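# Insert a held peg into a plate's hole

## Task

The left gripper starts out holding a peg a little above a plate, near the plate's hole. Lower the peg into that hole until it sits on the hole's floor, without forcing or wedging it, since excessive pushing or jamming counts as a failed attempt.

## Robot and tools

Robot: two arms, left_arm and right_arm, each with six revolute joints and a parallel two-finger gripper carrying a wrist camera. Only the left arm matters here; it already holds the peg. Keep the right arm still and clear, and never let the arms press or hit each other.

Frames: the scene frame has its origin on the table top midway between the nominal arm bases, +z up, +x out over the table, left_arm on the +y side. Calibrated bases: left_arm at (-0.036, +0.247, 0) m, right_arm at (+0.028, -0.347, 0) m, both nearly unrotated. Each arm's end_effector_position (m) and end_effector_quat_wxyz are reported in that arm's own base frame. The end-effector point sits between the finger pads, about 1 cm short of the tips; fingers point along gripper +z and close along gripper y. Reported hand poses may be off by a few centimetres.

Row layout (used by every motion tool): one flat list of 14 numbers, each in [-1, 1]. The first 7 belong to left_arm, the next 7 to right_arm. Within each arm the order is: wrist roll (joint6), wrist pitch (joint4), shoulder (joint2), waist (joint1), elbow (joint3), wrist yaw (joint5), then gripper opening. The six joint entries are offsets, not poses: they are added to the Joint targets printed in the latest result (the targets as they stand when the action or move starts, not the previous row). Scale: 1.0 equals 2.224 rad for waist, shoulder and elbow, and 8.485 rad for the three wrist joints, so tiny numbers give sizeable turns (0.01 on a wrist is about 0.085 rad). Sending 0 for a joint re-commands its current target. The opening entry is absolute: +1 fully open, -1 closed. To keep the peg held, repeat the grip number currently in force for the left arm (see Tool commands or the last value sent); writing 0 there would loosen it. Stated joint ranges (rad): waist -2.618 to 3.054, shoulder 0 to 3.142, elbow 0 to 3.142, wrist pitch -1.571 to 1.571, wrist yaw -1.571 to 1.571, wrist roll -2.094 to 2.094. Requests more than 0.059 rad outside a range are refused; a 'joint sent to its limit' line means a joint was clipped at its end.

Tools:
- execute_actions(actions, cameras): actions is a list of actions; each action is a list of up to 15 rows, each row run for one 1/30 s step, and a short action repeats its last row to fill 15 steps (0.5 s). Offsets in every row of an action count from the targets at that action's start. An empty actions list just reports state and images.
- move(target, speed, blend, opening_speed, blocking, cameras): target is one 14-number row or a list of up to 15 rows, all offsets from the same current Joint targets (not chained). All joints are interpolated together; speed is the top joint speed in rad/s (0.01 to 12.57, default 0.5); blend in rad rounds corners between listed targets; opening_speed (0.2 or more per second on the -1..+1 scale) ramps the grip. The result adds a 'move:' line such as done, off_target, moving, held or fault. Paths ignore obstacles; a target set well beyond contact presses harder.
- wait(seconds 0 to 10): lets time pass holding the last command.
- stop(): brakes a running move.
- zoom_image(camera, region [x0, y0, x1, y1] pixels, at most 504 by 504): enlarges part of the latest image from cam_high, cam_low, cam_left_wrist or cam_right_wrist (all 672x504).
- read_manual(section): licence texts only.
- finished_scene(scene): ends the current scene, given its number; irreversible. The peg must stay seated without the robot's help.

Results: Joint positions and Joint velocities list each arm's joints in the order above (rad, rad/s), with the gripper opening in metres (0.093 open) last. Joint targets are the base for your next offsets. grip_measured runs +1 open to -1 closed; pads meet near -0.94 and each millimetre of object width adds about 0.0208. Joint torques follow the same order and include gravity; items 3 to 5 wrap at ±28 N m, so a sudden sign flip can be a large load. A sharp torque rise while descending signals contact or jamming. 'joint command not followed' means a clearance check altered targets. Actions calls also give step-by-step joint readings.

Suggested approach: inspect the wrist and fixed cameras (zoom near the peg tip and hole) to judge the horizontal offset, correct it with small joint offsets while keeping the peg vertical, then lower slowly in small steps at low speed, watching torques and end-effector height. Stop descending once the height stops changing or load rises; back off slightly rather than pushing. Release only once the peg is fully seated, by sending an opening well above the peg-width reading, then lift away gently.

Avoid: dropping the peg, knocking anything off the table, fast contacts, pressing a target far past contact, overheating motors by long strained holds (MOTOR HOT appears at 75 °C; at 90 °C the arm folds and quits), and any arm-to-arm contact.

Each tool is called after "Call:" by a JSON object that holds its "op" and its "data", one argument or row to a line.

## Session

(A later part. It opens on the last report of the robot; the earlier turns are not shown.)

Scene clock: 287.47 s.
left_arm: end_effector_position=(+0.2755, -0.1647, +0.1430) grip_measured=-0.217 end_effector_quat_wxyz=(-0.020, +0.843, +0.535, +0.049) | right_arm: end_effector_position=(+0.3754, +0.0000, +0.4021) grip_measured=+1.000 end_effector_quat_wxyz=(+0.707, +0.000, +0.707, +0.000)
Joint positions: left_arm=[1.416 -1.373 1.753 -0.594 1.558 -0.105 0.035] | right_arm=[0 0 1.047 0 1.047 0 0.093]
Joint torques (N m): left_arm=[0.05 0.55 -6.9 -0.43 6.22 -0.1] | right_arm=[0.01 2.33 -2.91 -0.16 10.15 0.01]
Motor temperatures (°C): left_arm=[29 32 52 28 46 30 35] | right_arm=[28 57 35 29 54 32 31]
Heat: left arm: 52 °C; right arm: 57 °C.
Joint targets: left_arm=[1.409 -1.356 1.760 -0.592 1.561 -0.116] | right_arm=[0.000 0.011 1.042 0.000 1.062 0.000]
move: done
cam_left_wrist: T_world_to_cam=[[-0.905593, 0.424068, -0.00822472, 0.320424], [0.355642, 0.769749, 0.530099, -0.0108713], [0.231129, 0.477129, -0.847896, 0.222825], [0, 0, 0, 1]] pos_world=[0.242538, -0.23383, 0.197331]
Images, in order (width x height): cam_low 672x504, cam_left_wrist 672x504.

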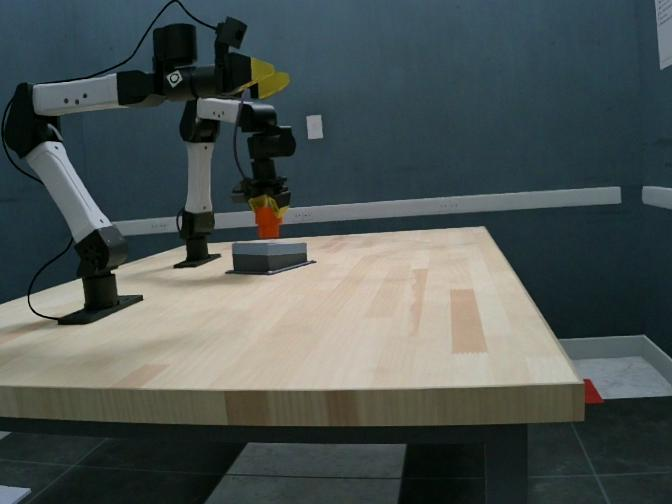

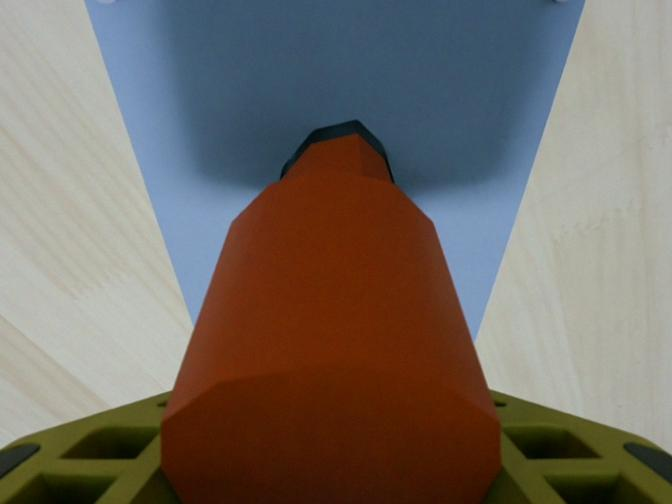

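Call:
{"op": "move", "data": {
  "target": [0,0.00334,0,0,-0.01349,0,-0.921165,0,0,0,0,0,0,1.0],
  "speed": 0.06,
  "cameras": ["cam_left_wrist","cam_low"]
}}

Call:
{"op": "zoom_image", "data": {
  "camera": "cam_left_wrist",
  "region": [280, 110, 420, 215]
}}

Call:
{"op": "zoom_image", "data": {
  "camera": "cam_low",
  "region": [235, 200, 305, 260]
}}

Scene clock: 301.63 s.
left_arm: end_effector_position=(+0.2755, -0.1647, +0.1356) grip_measured=-0.217 end_effector_quat_wxyz=(-0.020, +0.843, +0.536, +0.049) | right_arm: end_effector_position=(+0.3754, +0.0000, +0.4021) grip_measured=+1.000 end_effector_quat_wxyz=(+0.707, +0.000, +0.707, +0.000)
Joint positions: left_arm=[1.416 -1.345 1.753 -0.594 1.529 -0.105 0.035] | right_arm=[0 0 1.047 0 1.047 0 0.093]
Joint torques (N m): left_arm=[0.05 0.55 -6.79 -0.35 6.02 -0.04] | right_arm=[0 2.23 -2.99 -0.08 9.83 0.05]
Motor temperatures (°C): left_arm=[29 32 51 28 45 30 35] | right_arm=[28 57 35 29 54 32 31]
Heat: left arm: 51 °C; right arm: 57 °C.
Joint targets: left_arm=[1.409 -1.327 1.760 -0.592 1.530 -0.116] | right_arm=[0.000 0.011 1.042 0.000 1.062 0.000]
move: done
cam_left_wrist: T_world_to_cam=[[-0.905772, 0.4237, -0.00748422, 0.320274], [0.355639, 0.76964, 0.53026, -0.00703885], [0.230431, 0.477633, -0.847802, 0.216796], [0, 0, 0, 1]] pos_world=[0.242642, -0.233832, 0.18993]
Images, in order (width x height): cam_low 672x504, cam_left_wrist 672x504.

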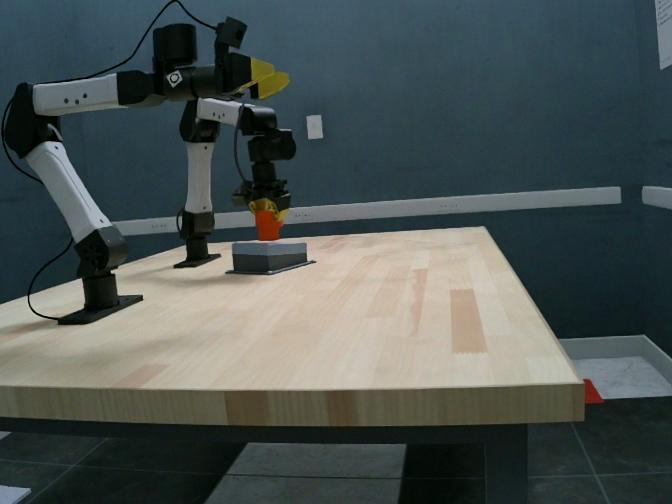

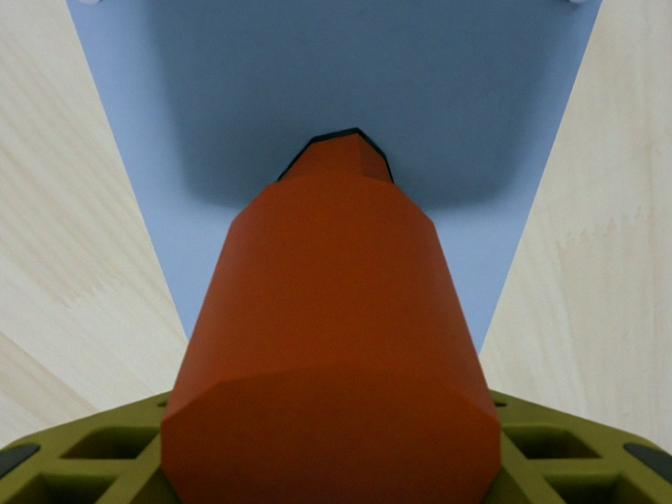

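Scaled by 3.600 (camera's finer frame: 960x720).

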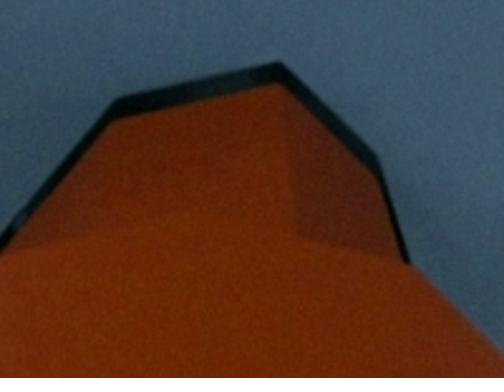

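Scaled by 7.200 (camera's finer frame: 960x720).

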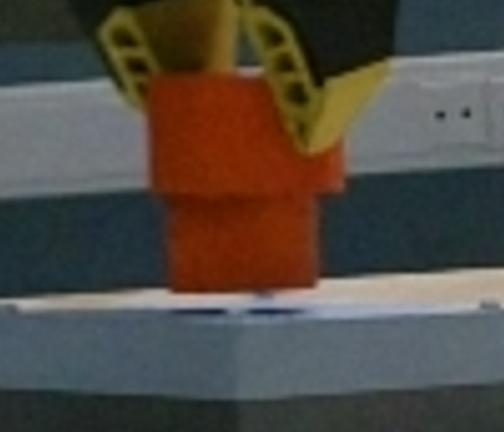

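Call:
{"op": "move", "data": {
  "target": [0,0.0010,0,0,-0.00445,0,-0.921165,0,0,0,0,0,0,1.0],
  "speed": 0.04,
  "cameras": ["cam_left_wrist","cam_low"]
}}

Call:
{"op": "zoom_image", "data": {
  "camera": "cam_left_wrist",
  "region": [280, 110, 420, 215]
}}

Call:
{"op": "zoom_image", "data": {
  "camera": "cam_low",
  "region": [235, 200, 305, 260]
}}

Scene clock: 313.67 s.
left_arm: end_effector_position=(+0.2753, -0.1646, +0.1332) grip_measured=-0.217 end_effector_quat_wxyz=(-0.021, +0.843, +0.536, +0.048) | right_arm: end_effector_position=(+0.3754, +0.0000, +0.4021) grip_measured=+1.000 end_effector_quat_wxyz=(+0.707, +0.000, +0.707, +0.000)
Joint positions: left_arm=[1.416 -1.336 1.753 -0.594 1.519 -0.105 0.035] | right_arm=[0 0 1.047 0 1.047 0 0.093]
Joint torques (N m): left_arm=[0.06 0.56 -6.67 -0.58 5.7 -0.06] | right_arm=[0.07 2.3 -3.17 -0.1 10.13 -0.01]
Motor temperatures (°C): left_arm=[29 32 51 28 46 30 35] | right_arm=[28 58 35 29 55 32 31]
Heat: left arm: 51 °C; right arm: 58 °C.
Joint targets: left_arm=[1.409 -1.319 1.760 -0.592 1.521 -0.116] | right_arm=[0.000 0.011 1.042 0.000 1.062 0.000]
move: done
cam_left_wrist: T_world_to_cam=[[-0.905779, 0.423703, -0.00638336, 0.319833], [0.356132, 0.769317, 0.530398, -0.00599129], [0.229642, 0.47815, -0.847725, 0.215056], [0, 0, 0, 1]] pos_world=[0.242445, -0.233734, 0.187528]
Images, in order (width x height): cam_low 672x504, cam_left_wrist 672x504.

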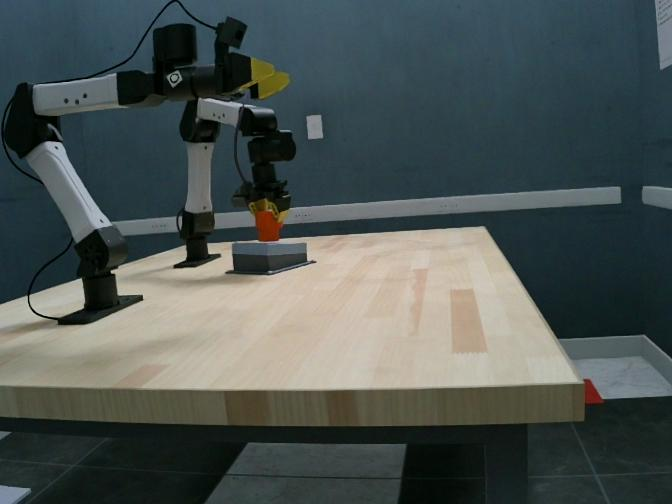

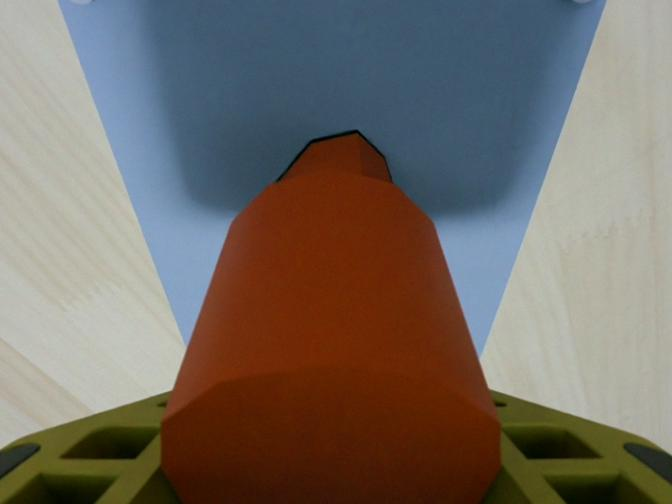

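Scaled by 3.600 (camera's finer frame: 960x720).

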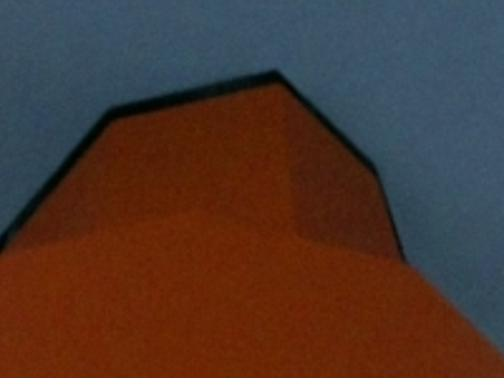

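Scaled by 7.200 (camera's finer frame: 960x720).

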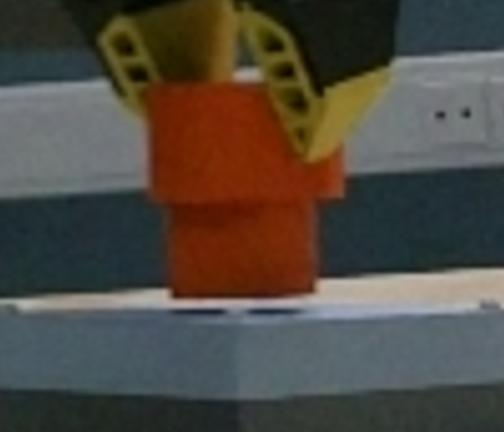

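Call:
{"op": "move", "data": {
  "target": [0,0.0009,0,0,-0.0036,0,-0.921165,0,0,0,0,0,0,1.0],
  "speed": 0.04,
  "cameras": ["cam_left_wrist","cam_low"]
}}

Call:
{"op": "zoom_image", "data": {
  "camera": "cam_left_wrist",
  "region": [280, 110, 420, 215]
}}

Call:
{"op": "zoom_image", "data": {
  "camera": "cam_low",
  "region": [235, 200, 305, 260]
}}

Scene clock: 321.67 s.
left_arm: end_effector_position=(+0.2752, -0.1645, +0.1312) grip_measured=-0.217 end_effector_quat_wxyz=(-0.021, +0.843, +0.536, +0.048) | right_arm: end_effector_position=(+0.3754, +0.0000, +0.4021) grip_measured=+1.000 end_effector_quat_wxyz=(+0.707, +0.000, +0.707, +0.000)
Joint positions: left_arm=[1.416 -1.329 1.753 -0.594 1.511 -0.105 0.035] | right_arm=[0 0 1.047 0 1.047 0 0.093]
Joint torques (N m): left_arm=[0.03 0.56 -6.63 -0.39 6.08 -0.03] | right_arm=[0.13 2.3 -3 -0.27 10.14 -0.04]
Motor temperatures (°C): left_arm=[29 32 51 28 45 30 35] | right_arm=[28 58 35 29 55 32 31]
Heat: left arm: 51 °C; right arm: 58 °C.
Joint targets: left_arm=[1.409 -1.311 1.760 -0.592 1.513 -0.116] | right_arm=[0.000 0.011 1.042 0.000 1.062 0.000]
move: done
cam_left_wrist: T_world_to_cam=[[-0.905746, 0.423785, -0.00559564, 0.319554], [0.356547, 0.769044, 0.530514, -0.00515651], [0.229127, 0.478516, -0.847658, 0.213533], [0, 0, 0, 1]] pos_world=[0.242347, -0.233636, 0.185527]
Images, in order (width x height): cam_low 672x504, cam_left_wrist 672x504.

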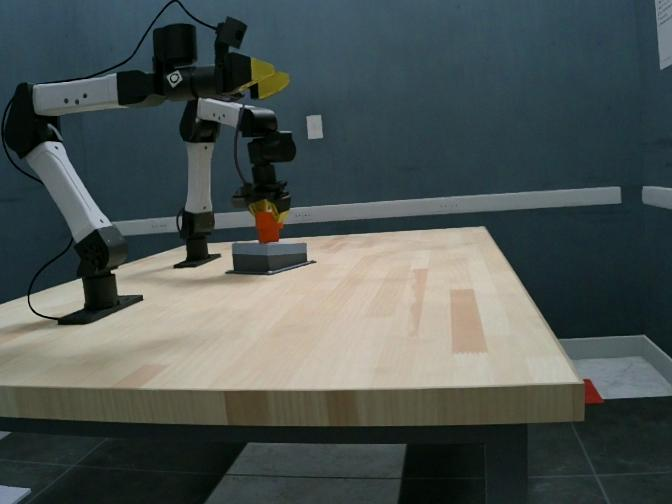

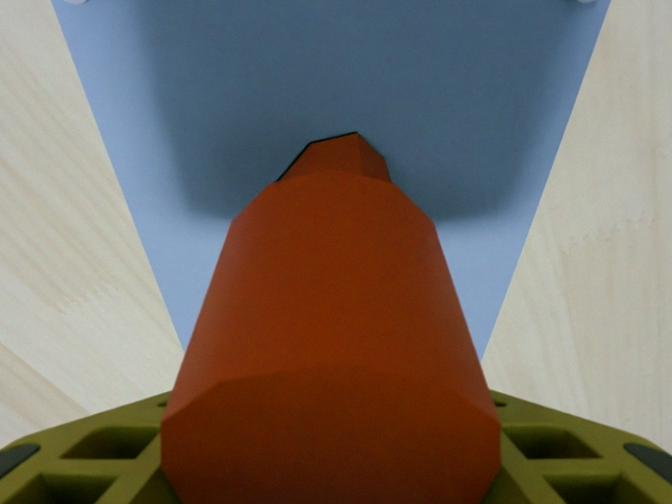

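Scaled by 3.600 (camera's finer frame: 960x720).

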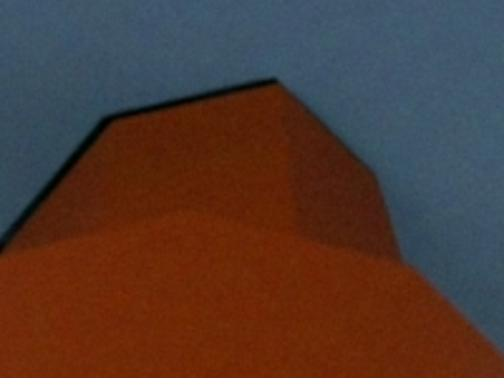

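Scaled by 7.200 (camera's finer frame: 960x720).

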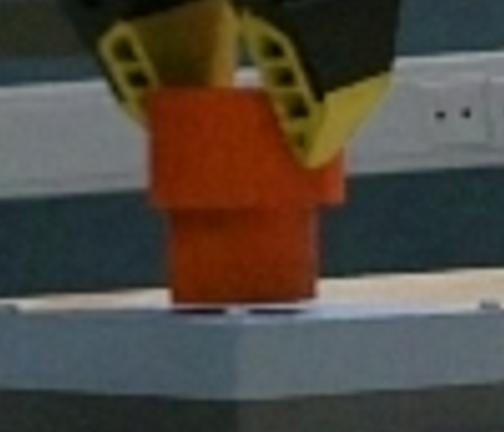

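Call:
{"op": "move", "data": {
  "target": [
    [0,0,0,0.0011,0,0,-0.921165,0,0,0,0,0,0,1.0],
    [0,0.00075,0,0.0011,-0.0029,0,-0.921165,0,0,0,0,0,0,1.0]
  ],
  "speed": 0.04,
  "cameras": ["cam_left_wrist","cam_low"]
}}

Call:
{"op": "zoom_image", "data": {
  "camera": "cam_left_wrist",
  "region": [280, 110, 420, 215]
}}

Call:
{"op": "zoom_image", "data": {
  "camera": "cam_low",
  "region": [235, 200, 305, 260]
}}

Scene clock: 336.33 s.
left_arm: end_effector_position=(+0.2752, -0.1645, +0.1296) grip_measured=-0.217 end_effector_quat_wxyz=(-0.021, +0.843, +0.536, +0.048) | right_arm: end_effector_position=(+0.3754, +0.0000, +0.4021) grip_measured=+1.000 end_effector_quat_wxyz=(+0.707, +0.000, +0.707, +0.000)
Joint positions: left_arm=[1.416 -1.323 1.753 -0.594 1.505 -0.105 0.035] | right_arm=[0 0 1.047 0 1.047 0 0.093]
Joint torques (N m): left_arm=[0 0.51 -6.52 -0.21 6.08 -0.05] | right_arm=[0.03 2.22 -2.89 -0.32 10.06 -0.01]
Motor temperatures (°C): left_arm=[29 31 51 28 46 30 35] | right_arm=[28 58 35 29 55 32 31]
Heat: left arm: 51 °C; right arm: 58 °C.
Joint targets: left_arm=[1.409 -1.305 1.760 -0.589 1.506 -0.116] | right_arm=[0.000 0.011 1.042 0.000 1.062 0.000]
move: done
cam_left_wrist: T_world_to_cam=[[-0.905746, 0.423785, -0.00559564, 0.319545], [0.356547, 0.769044, 0.530514, -0.00425463], [0.229127, 0.478516, -0.847658, 0.212092], [0, 0, 0, 1]] pos_world=[0.242347, -0.233636, 0.183827]
Images, in order (width x height): cam_low 672x504, cam_left_wrist 672x504.

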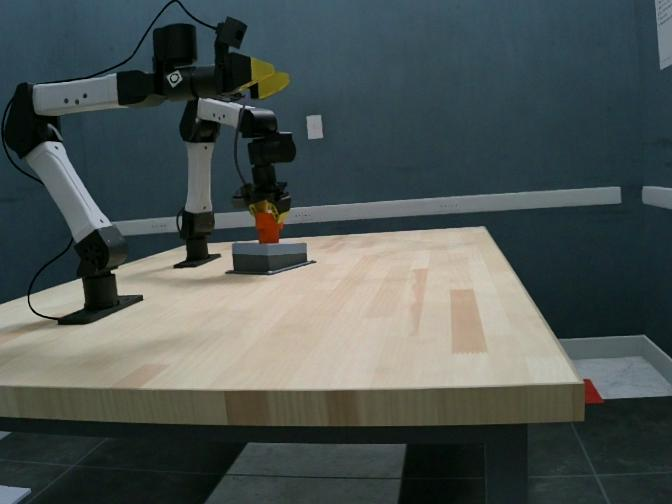

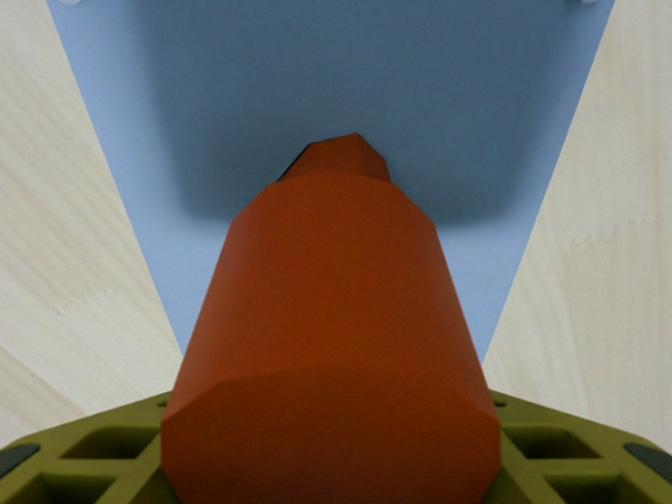

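Scaled by 3.600 (camera's finer frame: 960x720).

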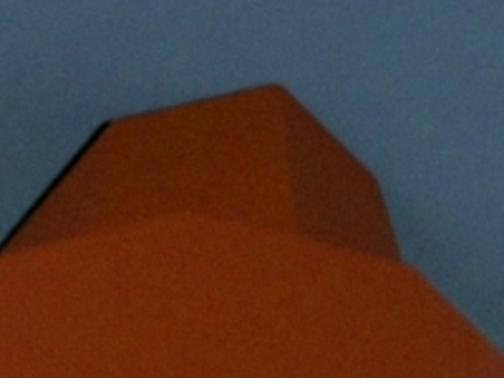

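Scaled by 7.200 (camera's finer frame: 960x720).

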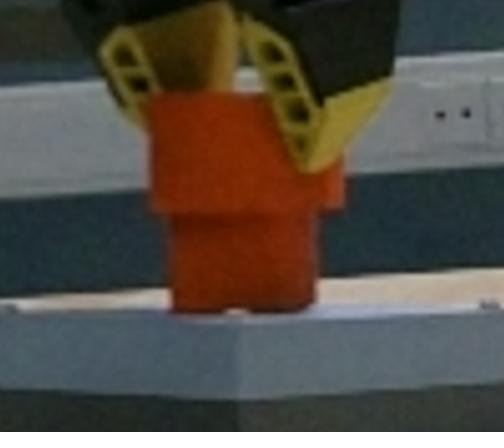

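Call:
{"op": "move", "data": {
  "target": [0,0,0,0.0027,0,0,-0.921165,0,0,0,0,0,0,1.0],
  "speed": 0.05,
  "cameras": []
}}

Scene clock: 347.83 s.
left_arm: end_effector_position=(+0.2763, -0.1630, +0.1296) grip_measured=-0.217 end_effector_quat_wxyz=(-0.021, +0.841, +0.538, +0.048) | right_arm: end_effector_position=(+0.3754, +0.0000, +0.4021) grip_measured=+1.000 end_effector_quat_wxyz=(+0.707, +0.000, +0.707, +0.000)
Joint positions: left_arm=[1.416 -1.322 1.753 -0.588 1.505 -0.105 0.035] | right_arm=[0 0 1.047 0 1.047 0 0.093]
Joint torques (N m): left_arm=[0.02 0.56 -6.69 -0.25 5.93 -0.09] | right_arm=[0.05 2.29 -3.21 -0.03 10.13 -0.01]
Motor temperatures (°C): left_arm=[29 31 51 28 46 30 35] | right_arm=[28 59 35 29 55 32 31]
Heat: left arm: 51 °C; right arm: 59 °C.
Joint targets: left_arm=[1.409 -1.305 1.760 -0.583 1.506 -0.116] | right_arm=[0.000 0.011 1.042 0.000 1.062 0.000]
move: done

Call:
{"op": "wait", "data": {
  "seconds": 0,
  "cameras": ["cam_left_wrist","cam_low"]
}}

Call:
{"op": "zoom_image", "data": {
  "camera": "cam_left_wrist",
  "region": [280, 110, 420, 215]
}}

Call:
{"op": "zoom_image", "data": {
  "camera": "cam_low",
  "region": [235, 200, 305, 260]
}}

Scene clock: 349.37 s.
left_arm: end_effector_position=(+0.2763, -0.1630, +0.1296) grip_measured=-0.217 end_effector_quat_wxyz=(-0.021, +0.841, +0.538, +0.048) | right_arm: end_effector_position=(+0.3754, +0.0000, +0.4021) grip_measured=+1.000 end_effector_quat_wxyz=(+0.707, +0.000, +0.707, +0.000)
Joint positions: left_arm=[1.416 -1.322 1.753 -0.588 1.505 -0.105 0.035] | right_arm=[0 0 1.047 0 1.047 0 0.093]
Joint torques (N m): left_arm=[0.11 0.53 -6.76 -0.25 6.15 -0.1] | right_arm=[-0.02 2.3 -3.14 -0.38 10.21 0]
Motor temperatures (°C): left_arm=[29 31 51 28 46 30 35] | right_arm=[28 59 35 29 55 32 31]
Heat: left arm: 51 °C; right arm: 59 °C.
Joint targets: left_arm=[1.409 -1.305 1.760 -0.583 1.506 -0.116] | right_arm=[0.000 0.011 1.042 0.000 1.062 0.000]
Tool commands: left_gripper/opening=-0.921165 right_gripper/opening=+1.0
cam_left_wrist: T_world_to_cam=[[-0.908149, 0.418592, -0.00672176, 0.319994], [0.351641, 0.771413, 0.530349, -0.0039424], [0.227185, 0.479272, -0.847753, 0.211838], [0, 0, 0, 1]] pos_world=[0.243862, -0.232434, 0.183828]
Images, in order (width x height): cam_low 672x504, cam_left_wrist 672x504.

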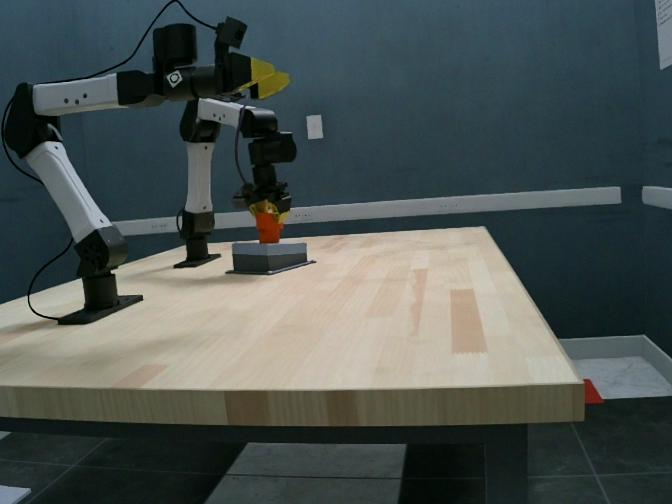

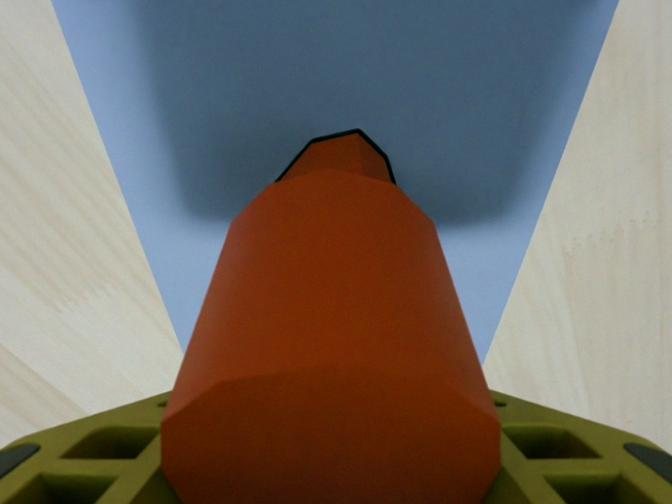

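Scaled by 3.600 (camera's finer frame: 960x720).

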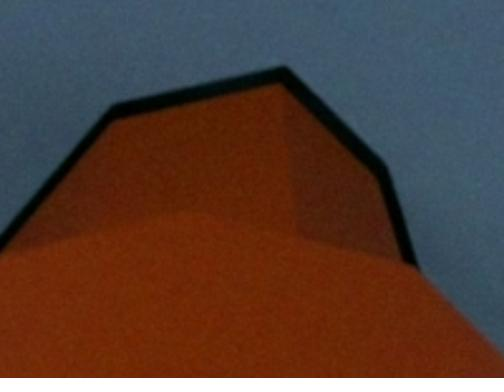

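Scaled by 7.200 (camera's finer frame: 960x720).

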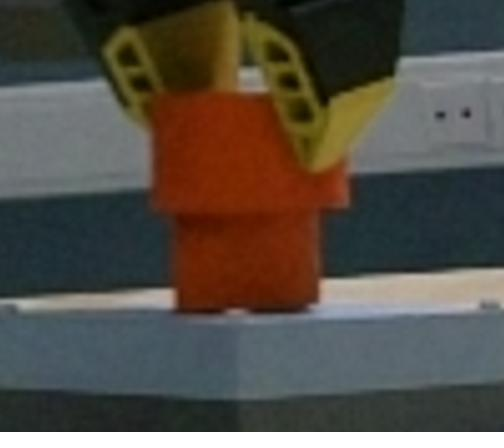

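Call:
{"op": "move", "data": {
  "target": [0,0.0009,0,0,-0.0036,0,-0.921165,0,0,0,0,0,0,1.0],
  "speed": 0.03,
  "cameras": ["cam_left_wrist","cam_low"]
}}

Call:
{"op": "zoom_image", "data": {
  "camera": "cam_left_wrist",
  "region": [280, 110, 420, 215]
}}

Call:
{"op": "zoom_image", "data": {
  "camera": "cam_low",
  "region": [235, 200, 305, 260]
}}

Scene clock: 353.80 s.
left_arm: end_effector_position=(+0.2762, -0.1629, +0.1277) grip_measured=-0.217 end_effector_quat_wxyz=(-0.021, +0.841, +0.538, +0.048) | right_arm: end_effector_position=(+0.3754, +0.0000, +0.4021) grip_measured=+1.000 end_effector_quat_wxyz=(+0.707, +0.000, +0.707, +0.000)
Joint positions: left_arm=[1.416 -1.315 1.753 -0.588 1.497 -0.105 0.035] | right_arm=[0 0 1.047 0 1.047 0 0.093]
Joint torques (N m): left_arm=[0.07 0.52 -6.57 -0.12 5.93 -0.07] | right_arm=[0.06 2.23 -3.08 -0.09 10.06 -0.01]
Motor temperatures (°C): left_arm=[29 31 51 28 46 30 35] | right_arm=[28 59 35 29 55 32 31]
Heat: left arm: 51 °C; right arm: 59 °C.
Joint targets: left_arm=[1.409 -1.297 1.760 -0.583 1.498 -0.116] | right_arm=[0.000 0.011 1.042 0.000 1.062 0.000]
move: done
cam_left_wrist: T_world_to_cam=[[-0.908174, 0.41855, -0.00596493, 0.31971], [0.351951, 0.771226, 0.530416, -0.00310689], [0.226605, 0.47961, -0.847717, 0.210415], [0, 0, 0, 1]] pos_world=[0.243764, -0.232335, 0.181927]
Images, in order (width x height): cam_low 672x504, cam_left_wrist 672x504.

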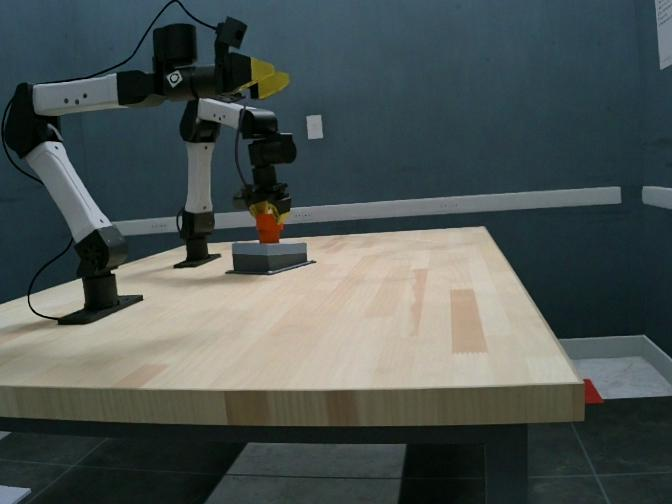

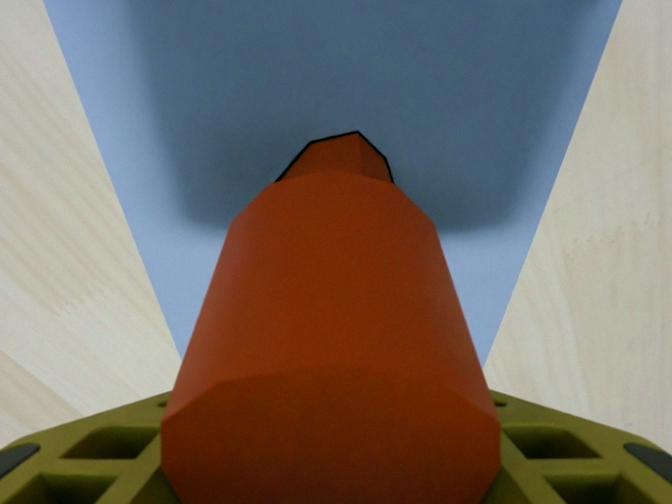

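Scaled by 3.600 (camera's finer frame: 960x720).

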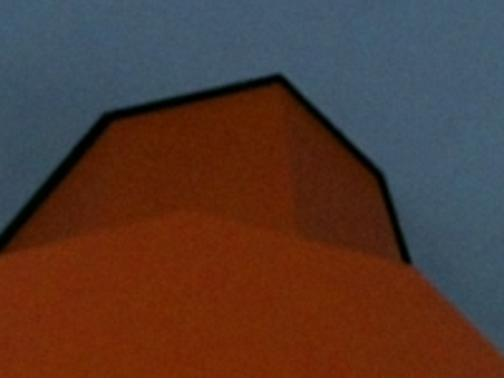

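Scaled by 7.200 (camera's finer frame: 960x720).

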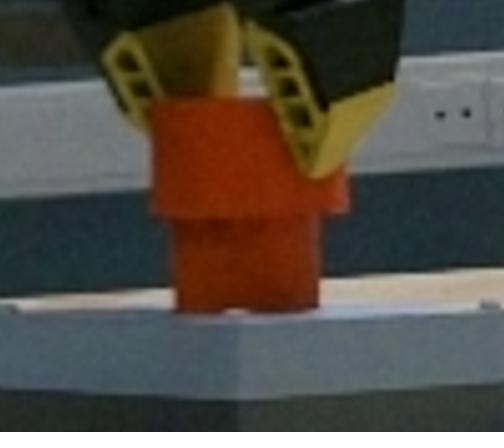

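Call:
{"op": "move", "data": {
  "target": [0,0.00133,0,-0.0031,-0.0054,0,-0.921165,0,0,0,0,0,0,1.0],
  "speed": 0.03,
  "cameras": ["cam_left_wrist","cam_low"]
}}

Call:
{"op": "zoom_image", "data": {
  "camera": "cam_left_wrist",
  "region": [280, 110, 420, 215]
}}

Call:
{"op": "zoom_image", "data": {
  "camera": "cam_low",
  "region": [235, 200, 305, 260]
}}

Scene clock: 363.87 s.
left_arm: end_effector_position=(+0.2761, -0.1629, +0.1247) grip_measured=-0.217 end_effector_quat_wxyz=(-0.021, +0.841, +0.538, +0.048) | right_arm: end_effector_position=(+0.3754, +0.0000, +0.4021) grip_measured=+1.000 end_effector_quat_wxyz=(+0.707, +0.000, +0.707, +0.000)
Joint positions: left_arm=[1.416 -1.303 1.753 -0.588 1.486 -0.105 0.035] | right_arm=[0 0 1.047 0 1.047 0 0.093]
Joint torques (N m): left_arm=[0.07 0.51 -6.93 -0.94 5.89 -0.06] | right_arm=[0.02 2.23 -3.06 -0.12 10.22 -0.01]
Motor temperatures (°C): left_arm=[29 31 51 28 45 30 35] | right_arm=[28 59 35 29 56 32 31]
Heat: left arm: 51 °C; right arm: 59 °C.
Joint targets: left_arm=[1.409 -1.286 1.760 -0.590 1.486 -0.116] | right_arm=[0.000 0.011 1.042 0.000 1.062 0.000]
move: done
cam_left_wrist: T_world_to_cam=[[-0.908174, 0.41855, -0.00596493, 0.319559], [0.351951, 0.771226, 0.530416, -0.00155757], [0.226605, 0.47961, -0.847717, 0.207847], [0, 0, 0, 1]] pos_world=[0.243664, -0.232235, 0.178927]
Images, in order (width x height): cam_low 672x504, cam_left_wrist 672x504.

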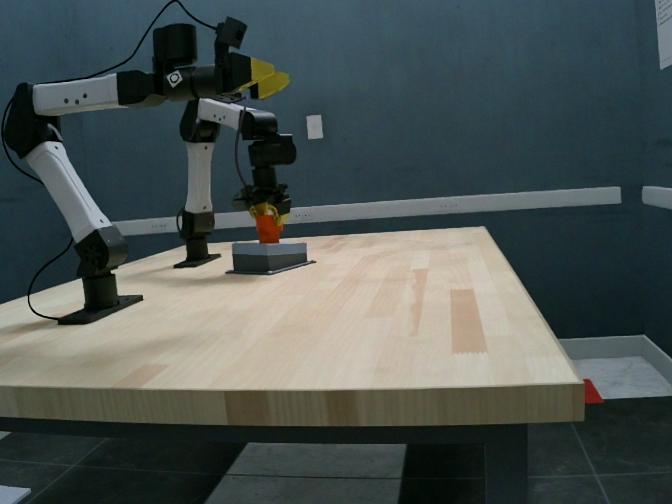

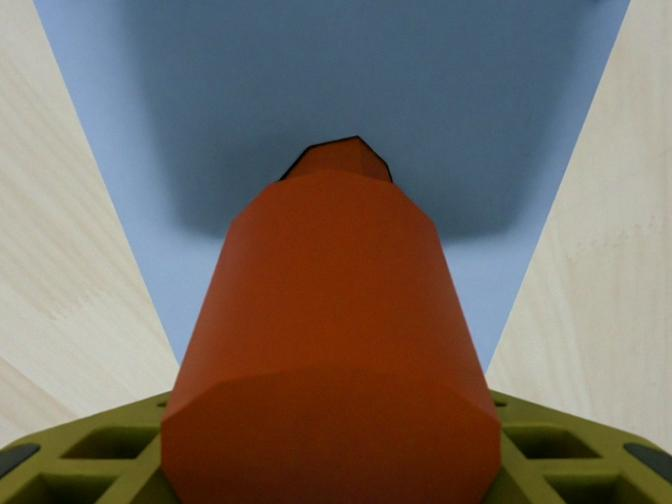

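Scaled by 3.600 (camera's finer frame: 960x720).

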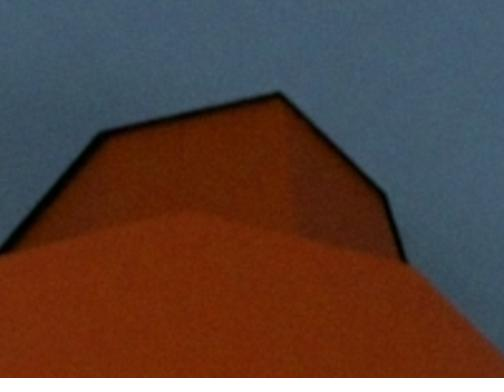

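Scaled by 7.200 (camera's finer frame: 960x720).

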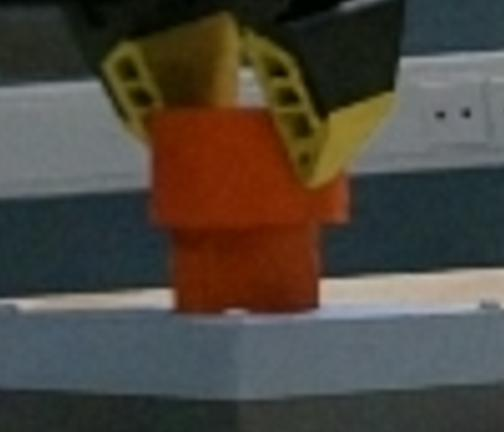

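Call:
{"op": "move", "data": {
  "target": [0,0.00222,0,-0.00225,-0.009,0,-0.921165,0,0,0,0,0,0,1.0],
  "speed": 0.03,
  "cameras": ["cam_left_wrist","cam_low"]
}}

Call:
{"op": "zoom_image", "data": {
  "camera": "cam_left_wrist",
  "region": [280, 110, 420, 215]
}}

Call:
{"op": "zoom_image", "data": {
  "camera": "cam_low",
  "region": [235, 200, 305, 260]
}}

Scene clock: 368.73 s.
left_arm: end_effector_position=(+0.2758, -0.1634, +0.1197) grip_measured=-0.217 end_effector_quat_wxyz=(-0.021, +0.842, +0.537, +0.048) | right_arm: end_effector_position=(+0.3754, +0.0000, +0.4021) grip_measured=+1.000 end_effector_quat_wxyz=(+0.707, +0.000, +0.707, +0.000)
Joint positions: left_arm=[1.415 -1.282 1.753 -0.59 1.466 -0.105 0.035] | right_arm=[0 0 1.047 0 1.047 0 0.093]
Joint torques (N m): left_arm=[0.08 0.52 -6.57 -1.13 6.02 -0.09] | right_arm=[0 2.32 -3.06 -0.25 9.89 0.02]
Motor temperatures (°C): left_arm=[29 31 51 28 45 30 35] | right_arm=[28 59 35 29 56 32 31]
Heat: left arm: 51 °C; right arm: 59 °C.
Joint targets: left_arm=[1.409 -1.267 1.760 -0.595 1.466 -0.116] | right_arm=[0.000 0.011 1.042 0.000 1.062 0.000]
move: done
cam_left_wrist: T_world_to_cam=[[-0.907541, 0.419909, -0.00676707, 0.31967], [0.352748, 0.770933, 0.530313, 0.00137691], [0.2279, 0.478894, -0.847775, 0.203469], [0, 0, 0, 1]] pos_world=[0.243257, -0.232734, 0.173929]
Images, in order (width x height): cam_low 672x504, cam_left_wrist 672x504.

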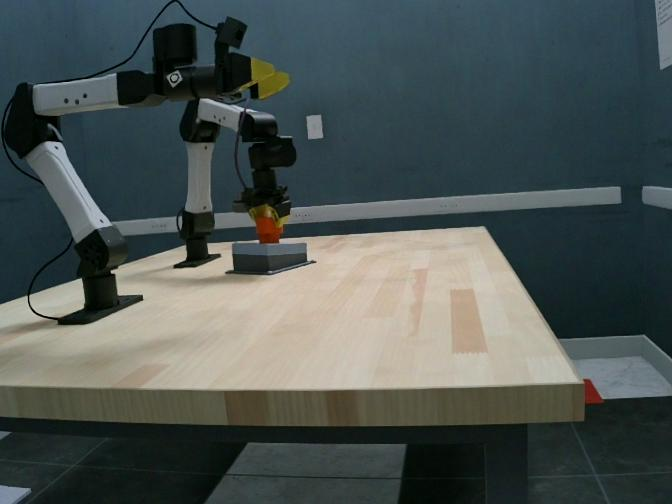

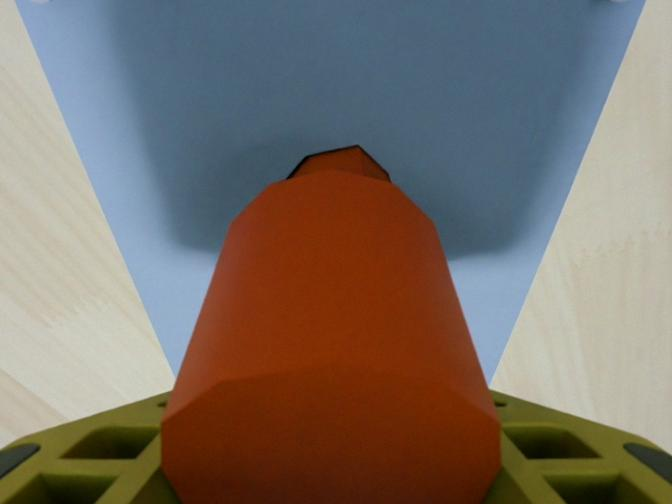

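Scaled by 3.600 (camera's finer frame: 960x720).

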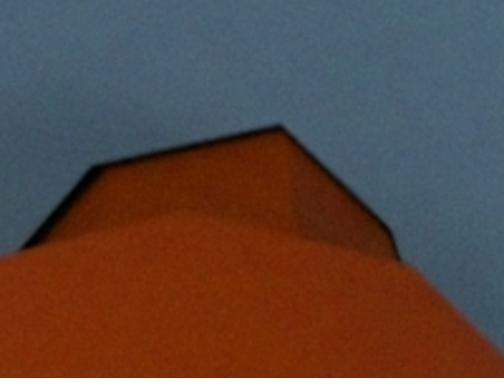

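Scaled by 7.200 (camera's finer frame: 960x720).

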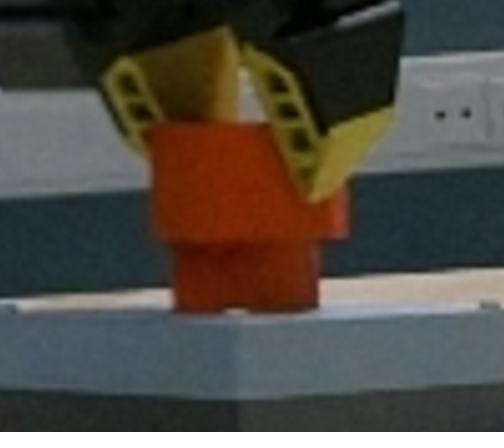

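Call:
{"op": "move", "data": {
  "target": [0,0.00232,0,-0.0009,-0.009,0,-0.921165,0,0,0,0,0,0,1.0],
  "speed": 0.03,
  "cameras": ["cam_left_wrist","cam_low"]
}}

Call:
{"op": "zoom_image", "data": {
  "camera": "cam_left_wrist",
  "region": [280, 110, 420, 215]
}}

Call:
{"op": "zoom_image", "data": {
  "camera": "cam_low",
  "region": [235, 200, 305, 260]
}}

Scene clock: 373.30 s.
left_arm: end_effector_position=(+0.2755, -0.1639, +0.1147) grip_measured=-0.217 end_effector_quat_wxyz=(-0.020, +0.842, +0.537, +0.049) | right_arm: end_effector_position=(+0.3754, +0.0000, +0.4021) grip_measured=+1.000 end_effector_quat_wxyz=(+0.707, +0.000, +0.707, +0.000)
Joint positions: left_arm=[1.415 -1.261 1.753 -0.592 1.446 -0.105 0.035] | right_arm=[0 0 1.047 0 1.047 0 0.093]
Joint torques (N m): left_arm=[0.06 0.49 -6.72 -0.84 6.08 -0.12] | right_arm=[-0.03 2.27 -3.07 0.05 9.95 0.01]
Motor temperatures (°C): left_arm=[29 31 51 28 45 30 35] | right_arm=[28 59 35 29 56 32 31]
Heat: left arm: 51 °C; right arm: 59 °C.
Joint targets: left_arm=[1.409 -1.247 1.760 -0.597 1.446 -0.116] | right_arm=[0.000 0.011 1.042 0.000 1.062 0.000]
move: done
cam_left_wrist: T_world_to_cam=[[-0.906714, 0.421672, -0.00786956, 0.319737], [0.353752, 0.770561, 0.530184, 0.00420515], [0.229628, 0.477941, -0.847846, 0.198908], [0, 0, 0, 1]] pos_world=[0.242748, -0.233131, 0.16893]
Images, in order (width x height): cam_low 672x504, cam_left_wrist 672x504.

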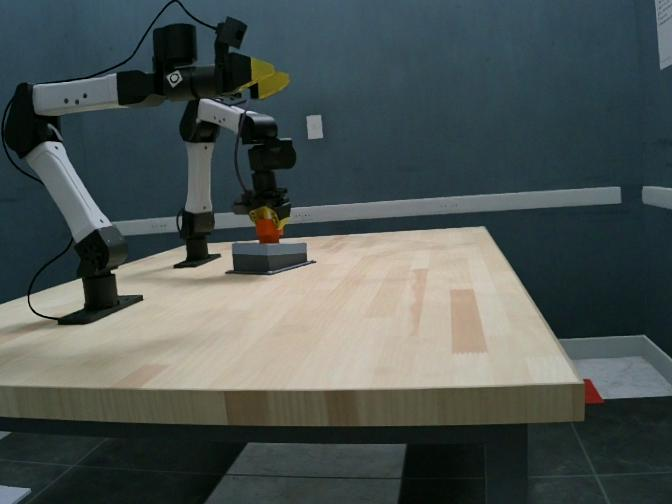

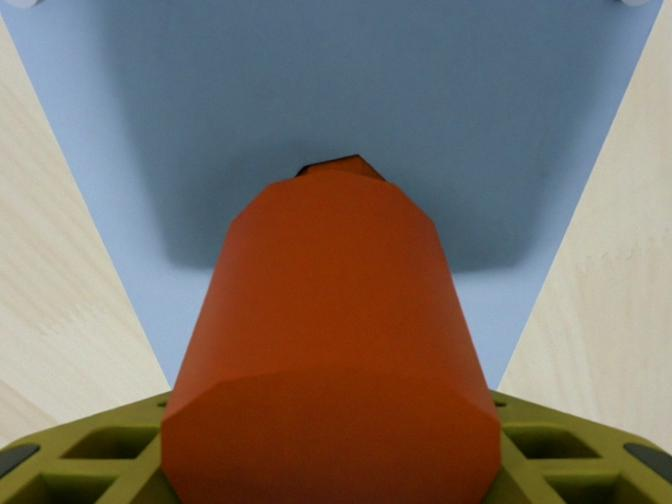

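Scaled by 3.600 (camera's finer frame: 960x720).

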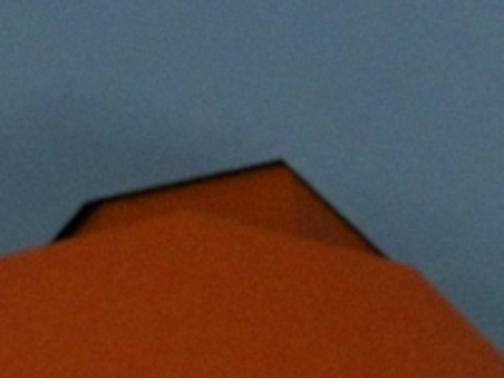

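Scaled by 7.200 (camera's finer frame: 960x720).

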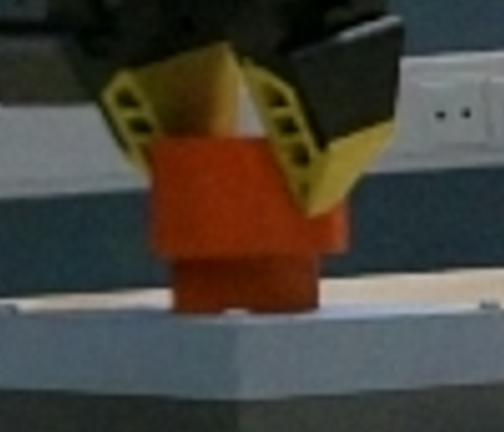

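Call:
{"op": "move", "data": {
  "target": [0,0.00227,0,-0.0008,-0.009,0,-0.921165,0,0,0,0,0,0,1.0],
  "speed": 0.03,
  "cameras": ["cam_left_wrist","cam_low"]
}}

Call:
{"op": "zoom_image", "data": {
  "camera": "cam_left_wrist",
  "region": [280, 110, 420, 215]
}}

Call:
{"op": "zoom_image", "data": {
  "camera": "cam_low",
  "region": [235, 200, 305, 260]
}}

Scene clock: 376.43 s.
left_arm: end_effector_position=(+0.2753, -0.1646, +0.1098) grip_measured=-0.217 end_effector_quat_wxyz=(-0.019, +0.843, +0.536, +0.049) | right_arm: end_effector_position=(+0.3754, +0.0000, +0.4021) grip_measured=+1.000 end_effector_quat_wxyz=(+0.707, +0.000, +0.707, +0.000)
Joint positions: left_arm=[1.415 -1.24 1.753 -0.594 1.426 -0.105 0.035] | right_arm=[0 0 1.047 0 1.047 0 0.093]
Joint torques (N m): left_arm=[0.01 0.46 -6.75 -1.01 5.91 -0.1] | right_arm=[0.04 2.27 -3 -0.14 10 -0.01]
Motor temperatures (°C): left_arm=[29 31 51 28 45 30 35] | right_arm=[28 59 35 29 56 32 31]
Heat: left arm: 51 °C; right arm: 59 °C.
Joint targets: left_arm=[1.409 -1.228 1.760 -0.599 1.426 -0.116] | right_arm=[0.000 0.011 1.042 0.000 1.062 0.000]
move: done
cam_left_wrist: T_world_to_cam=[[-0.906036, 0.423077, -0.0102052, 0.320082], [0.353924, 0.770722, 0.529835, 0.00732824], [0.232027, 0.476438, -0.848039, 0.194272], [0, 0, 0, 1]] pos_world=[0.242336, -0.233626, 0.164134]
Images, in order (width x height): cam_low 672x504, cam_left_wrist 672x504.

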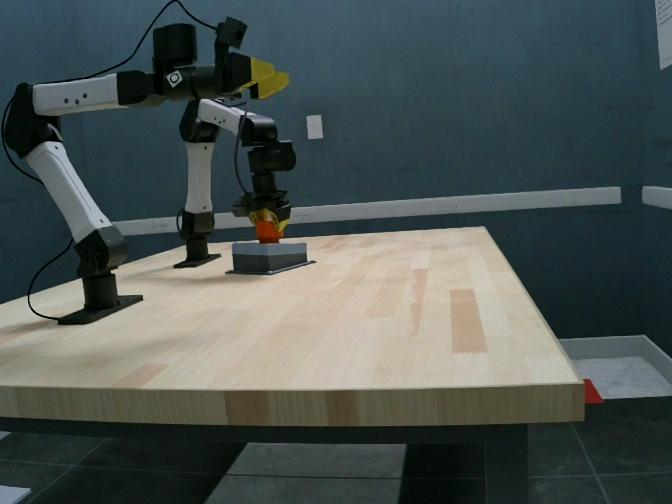

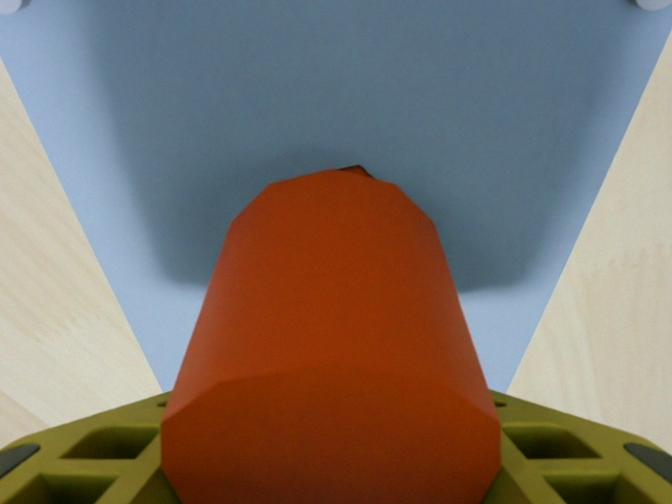

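Scaled by 3.600 (camera's finer frame: 960x720).

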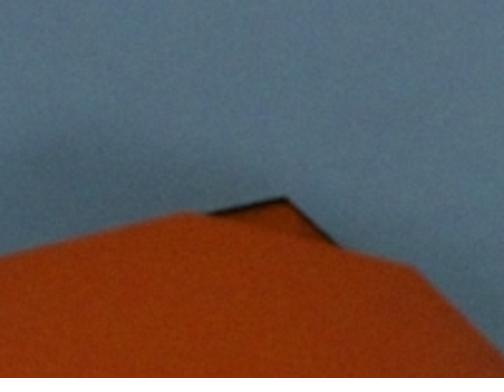

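Scaled by 7.200 (camera's finer frame: 960x720).

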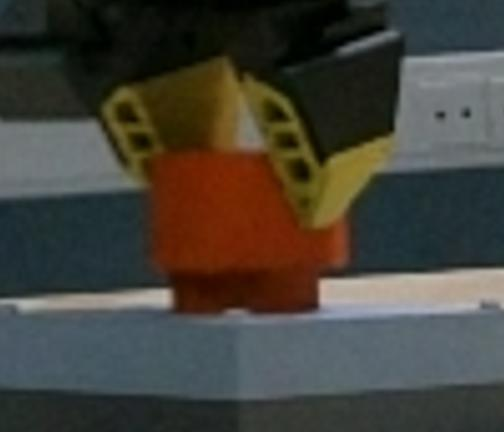

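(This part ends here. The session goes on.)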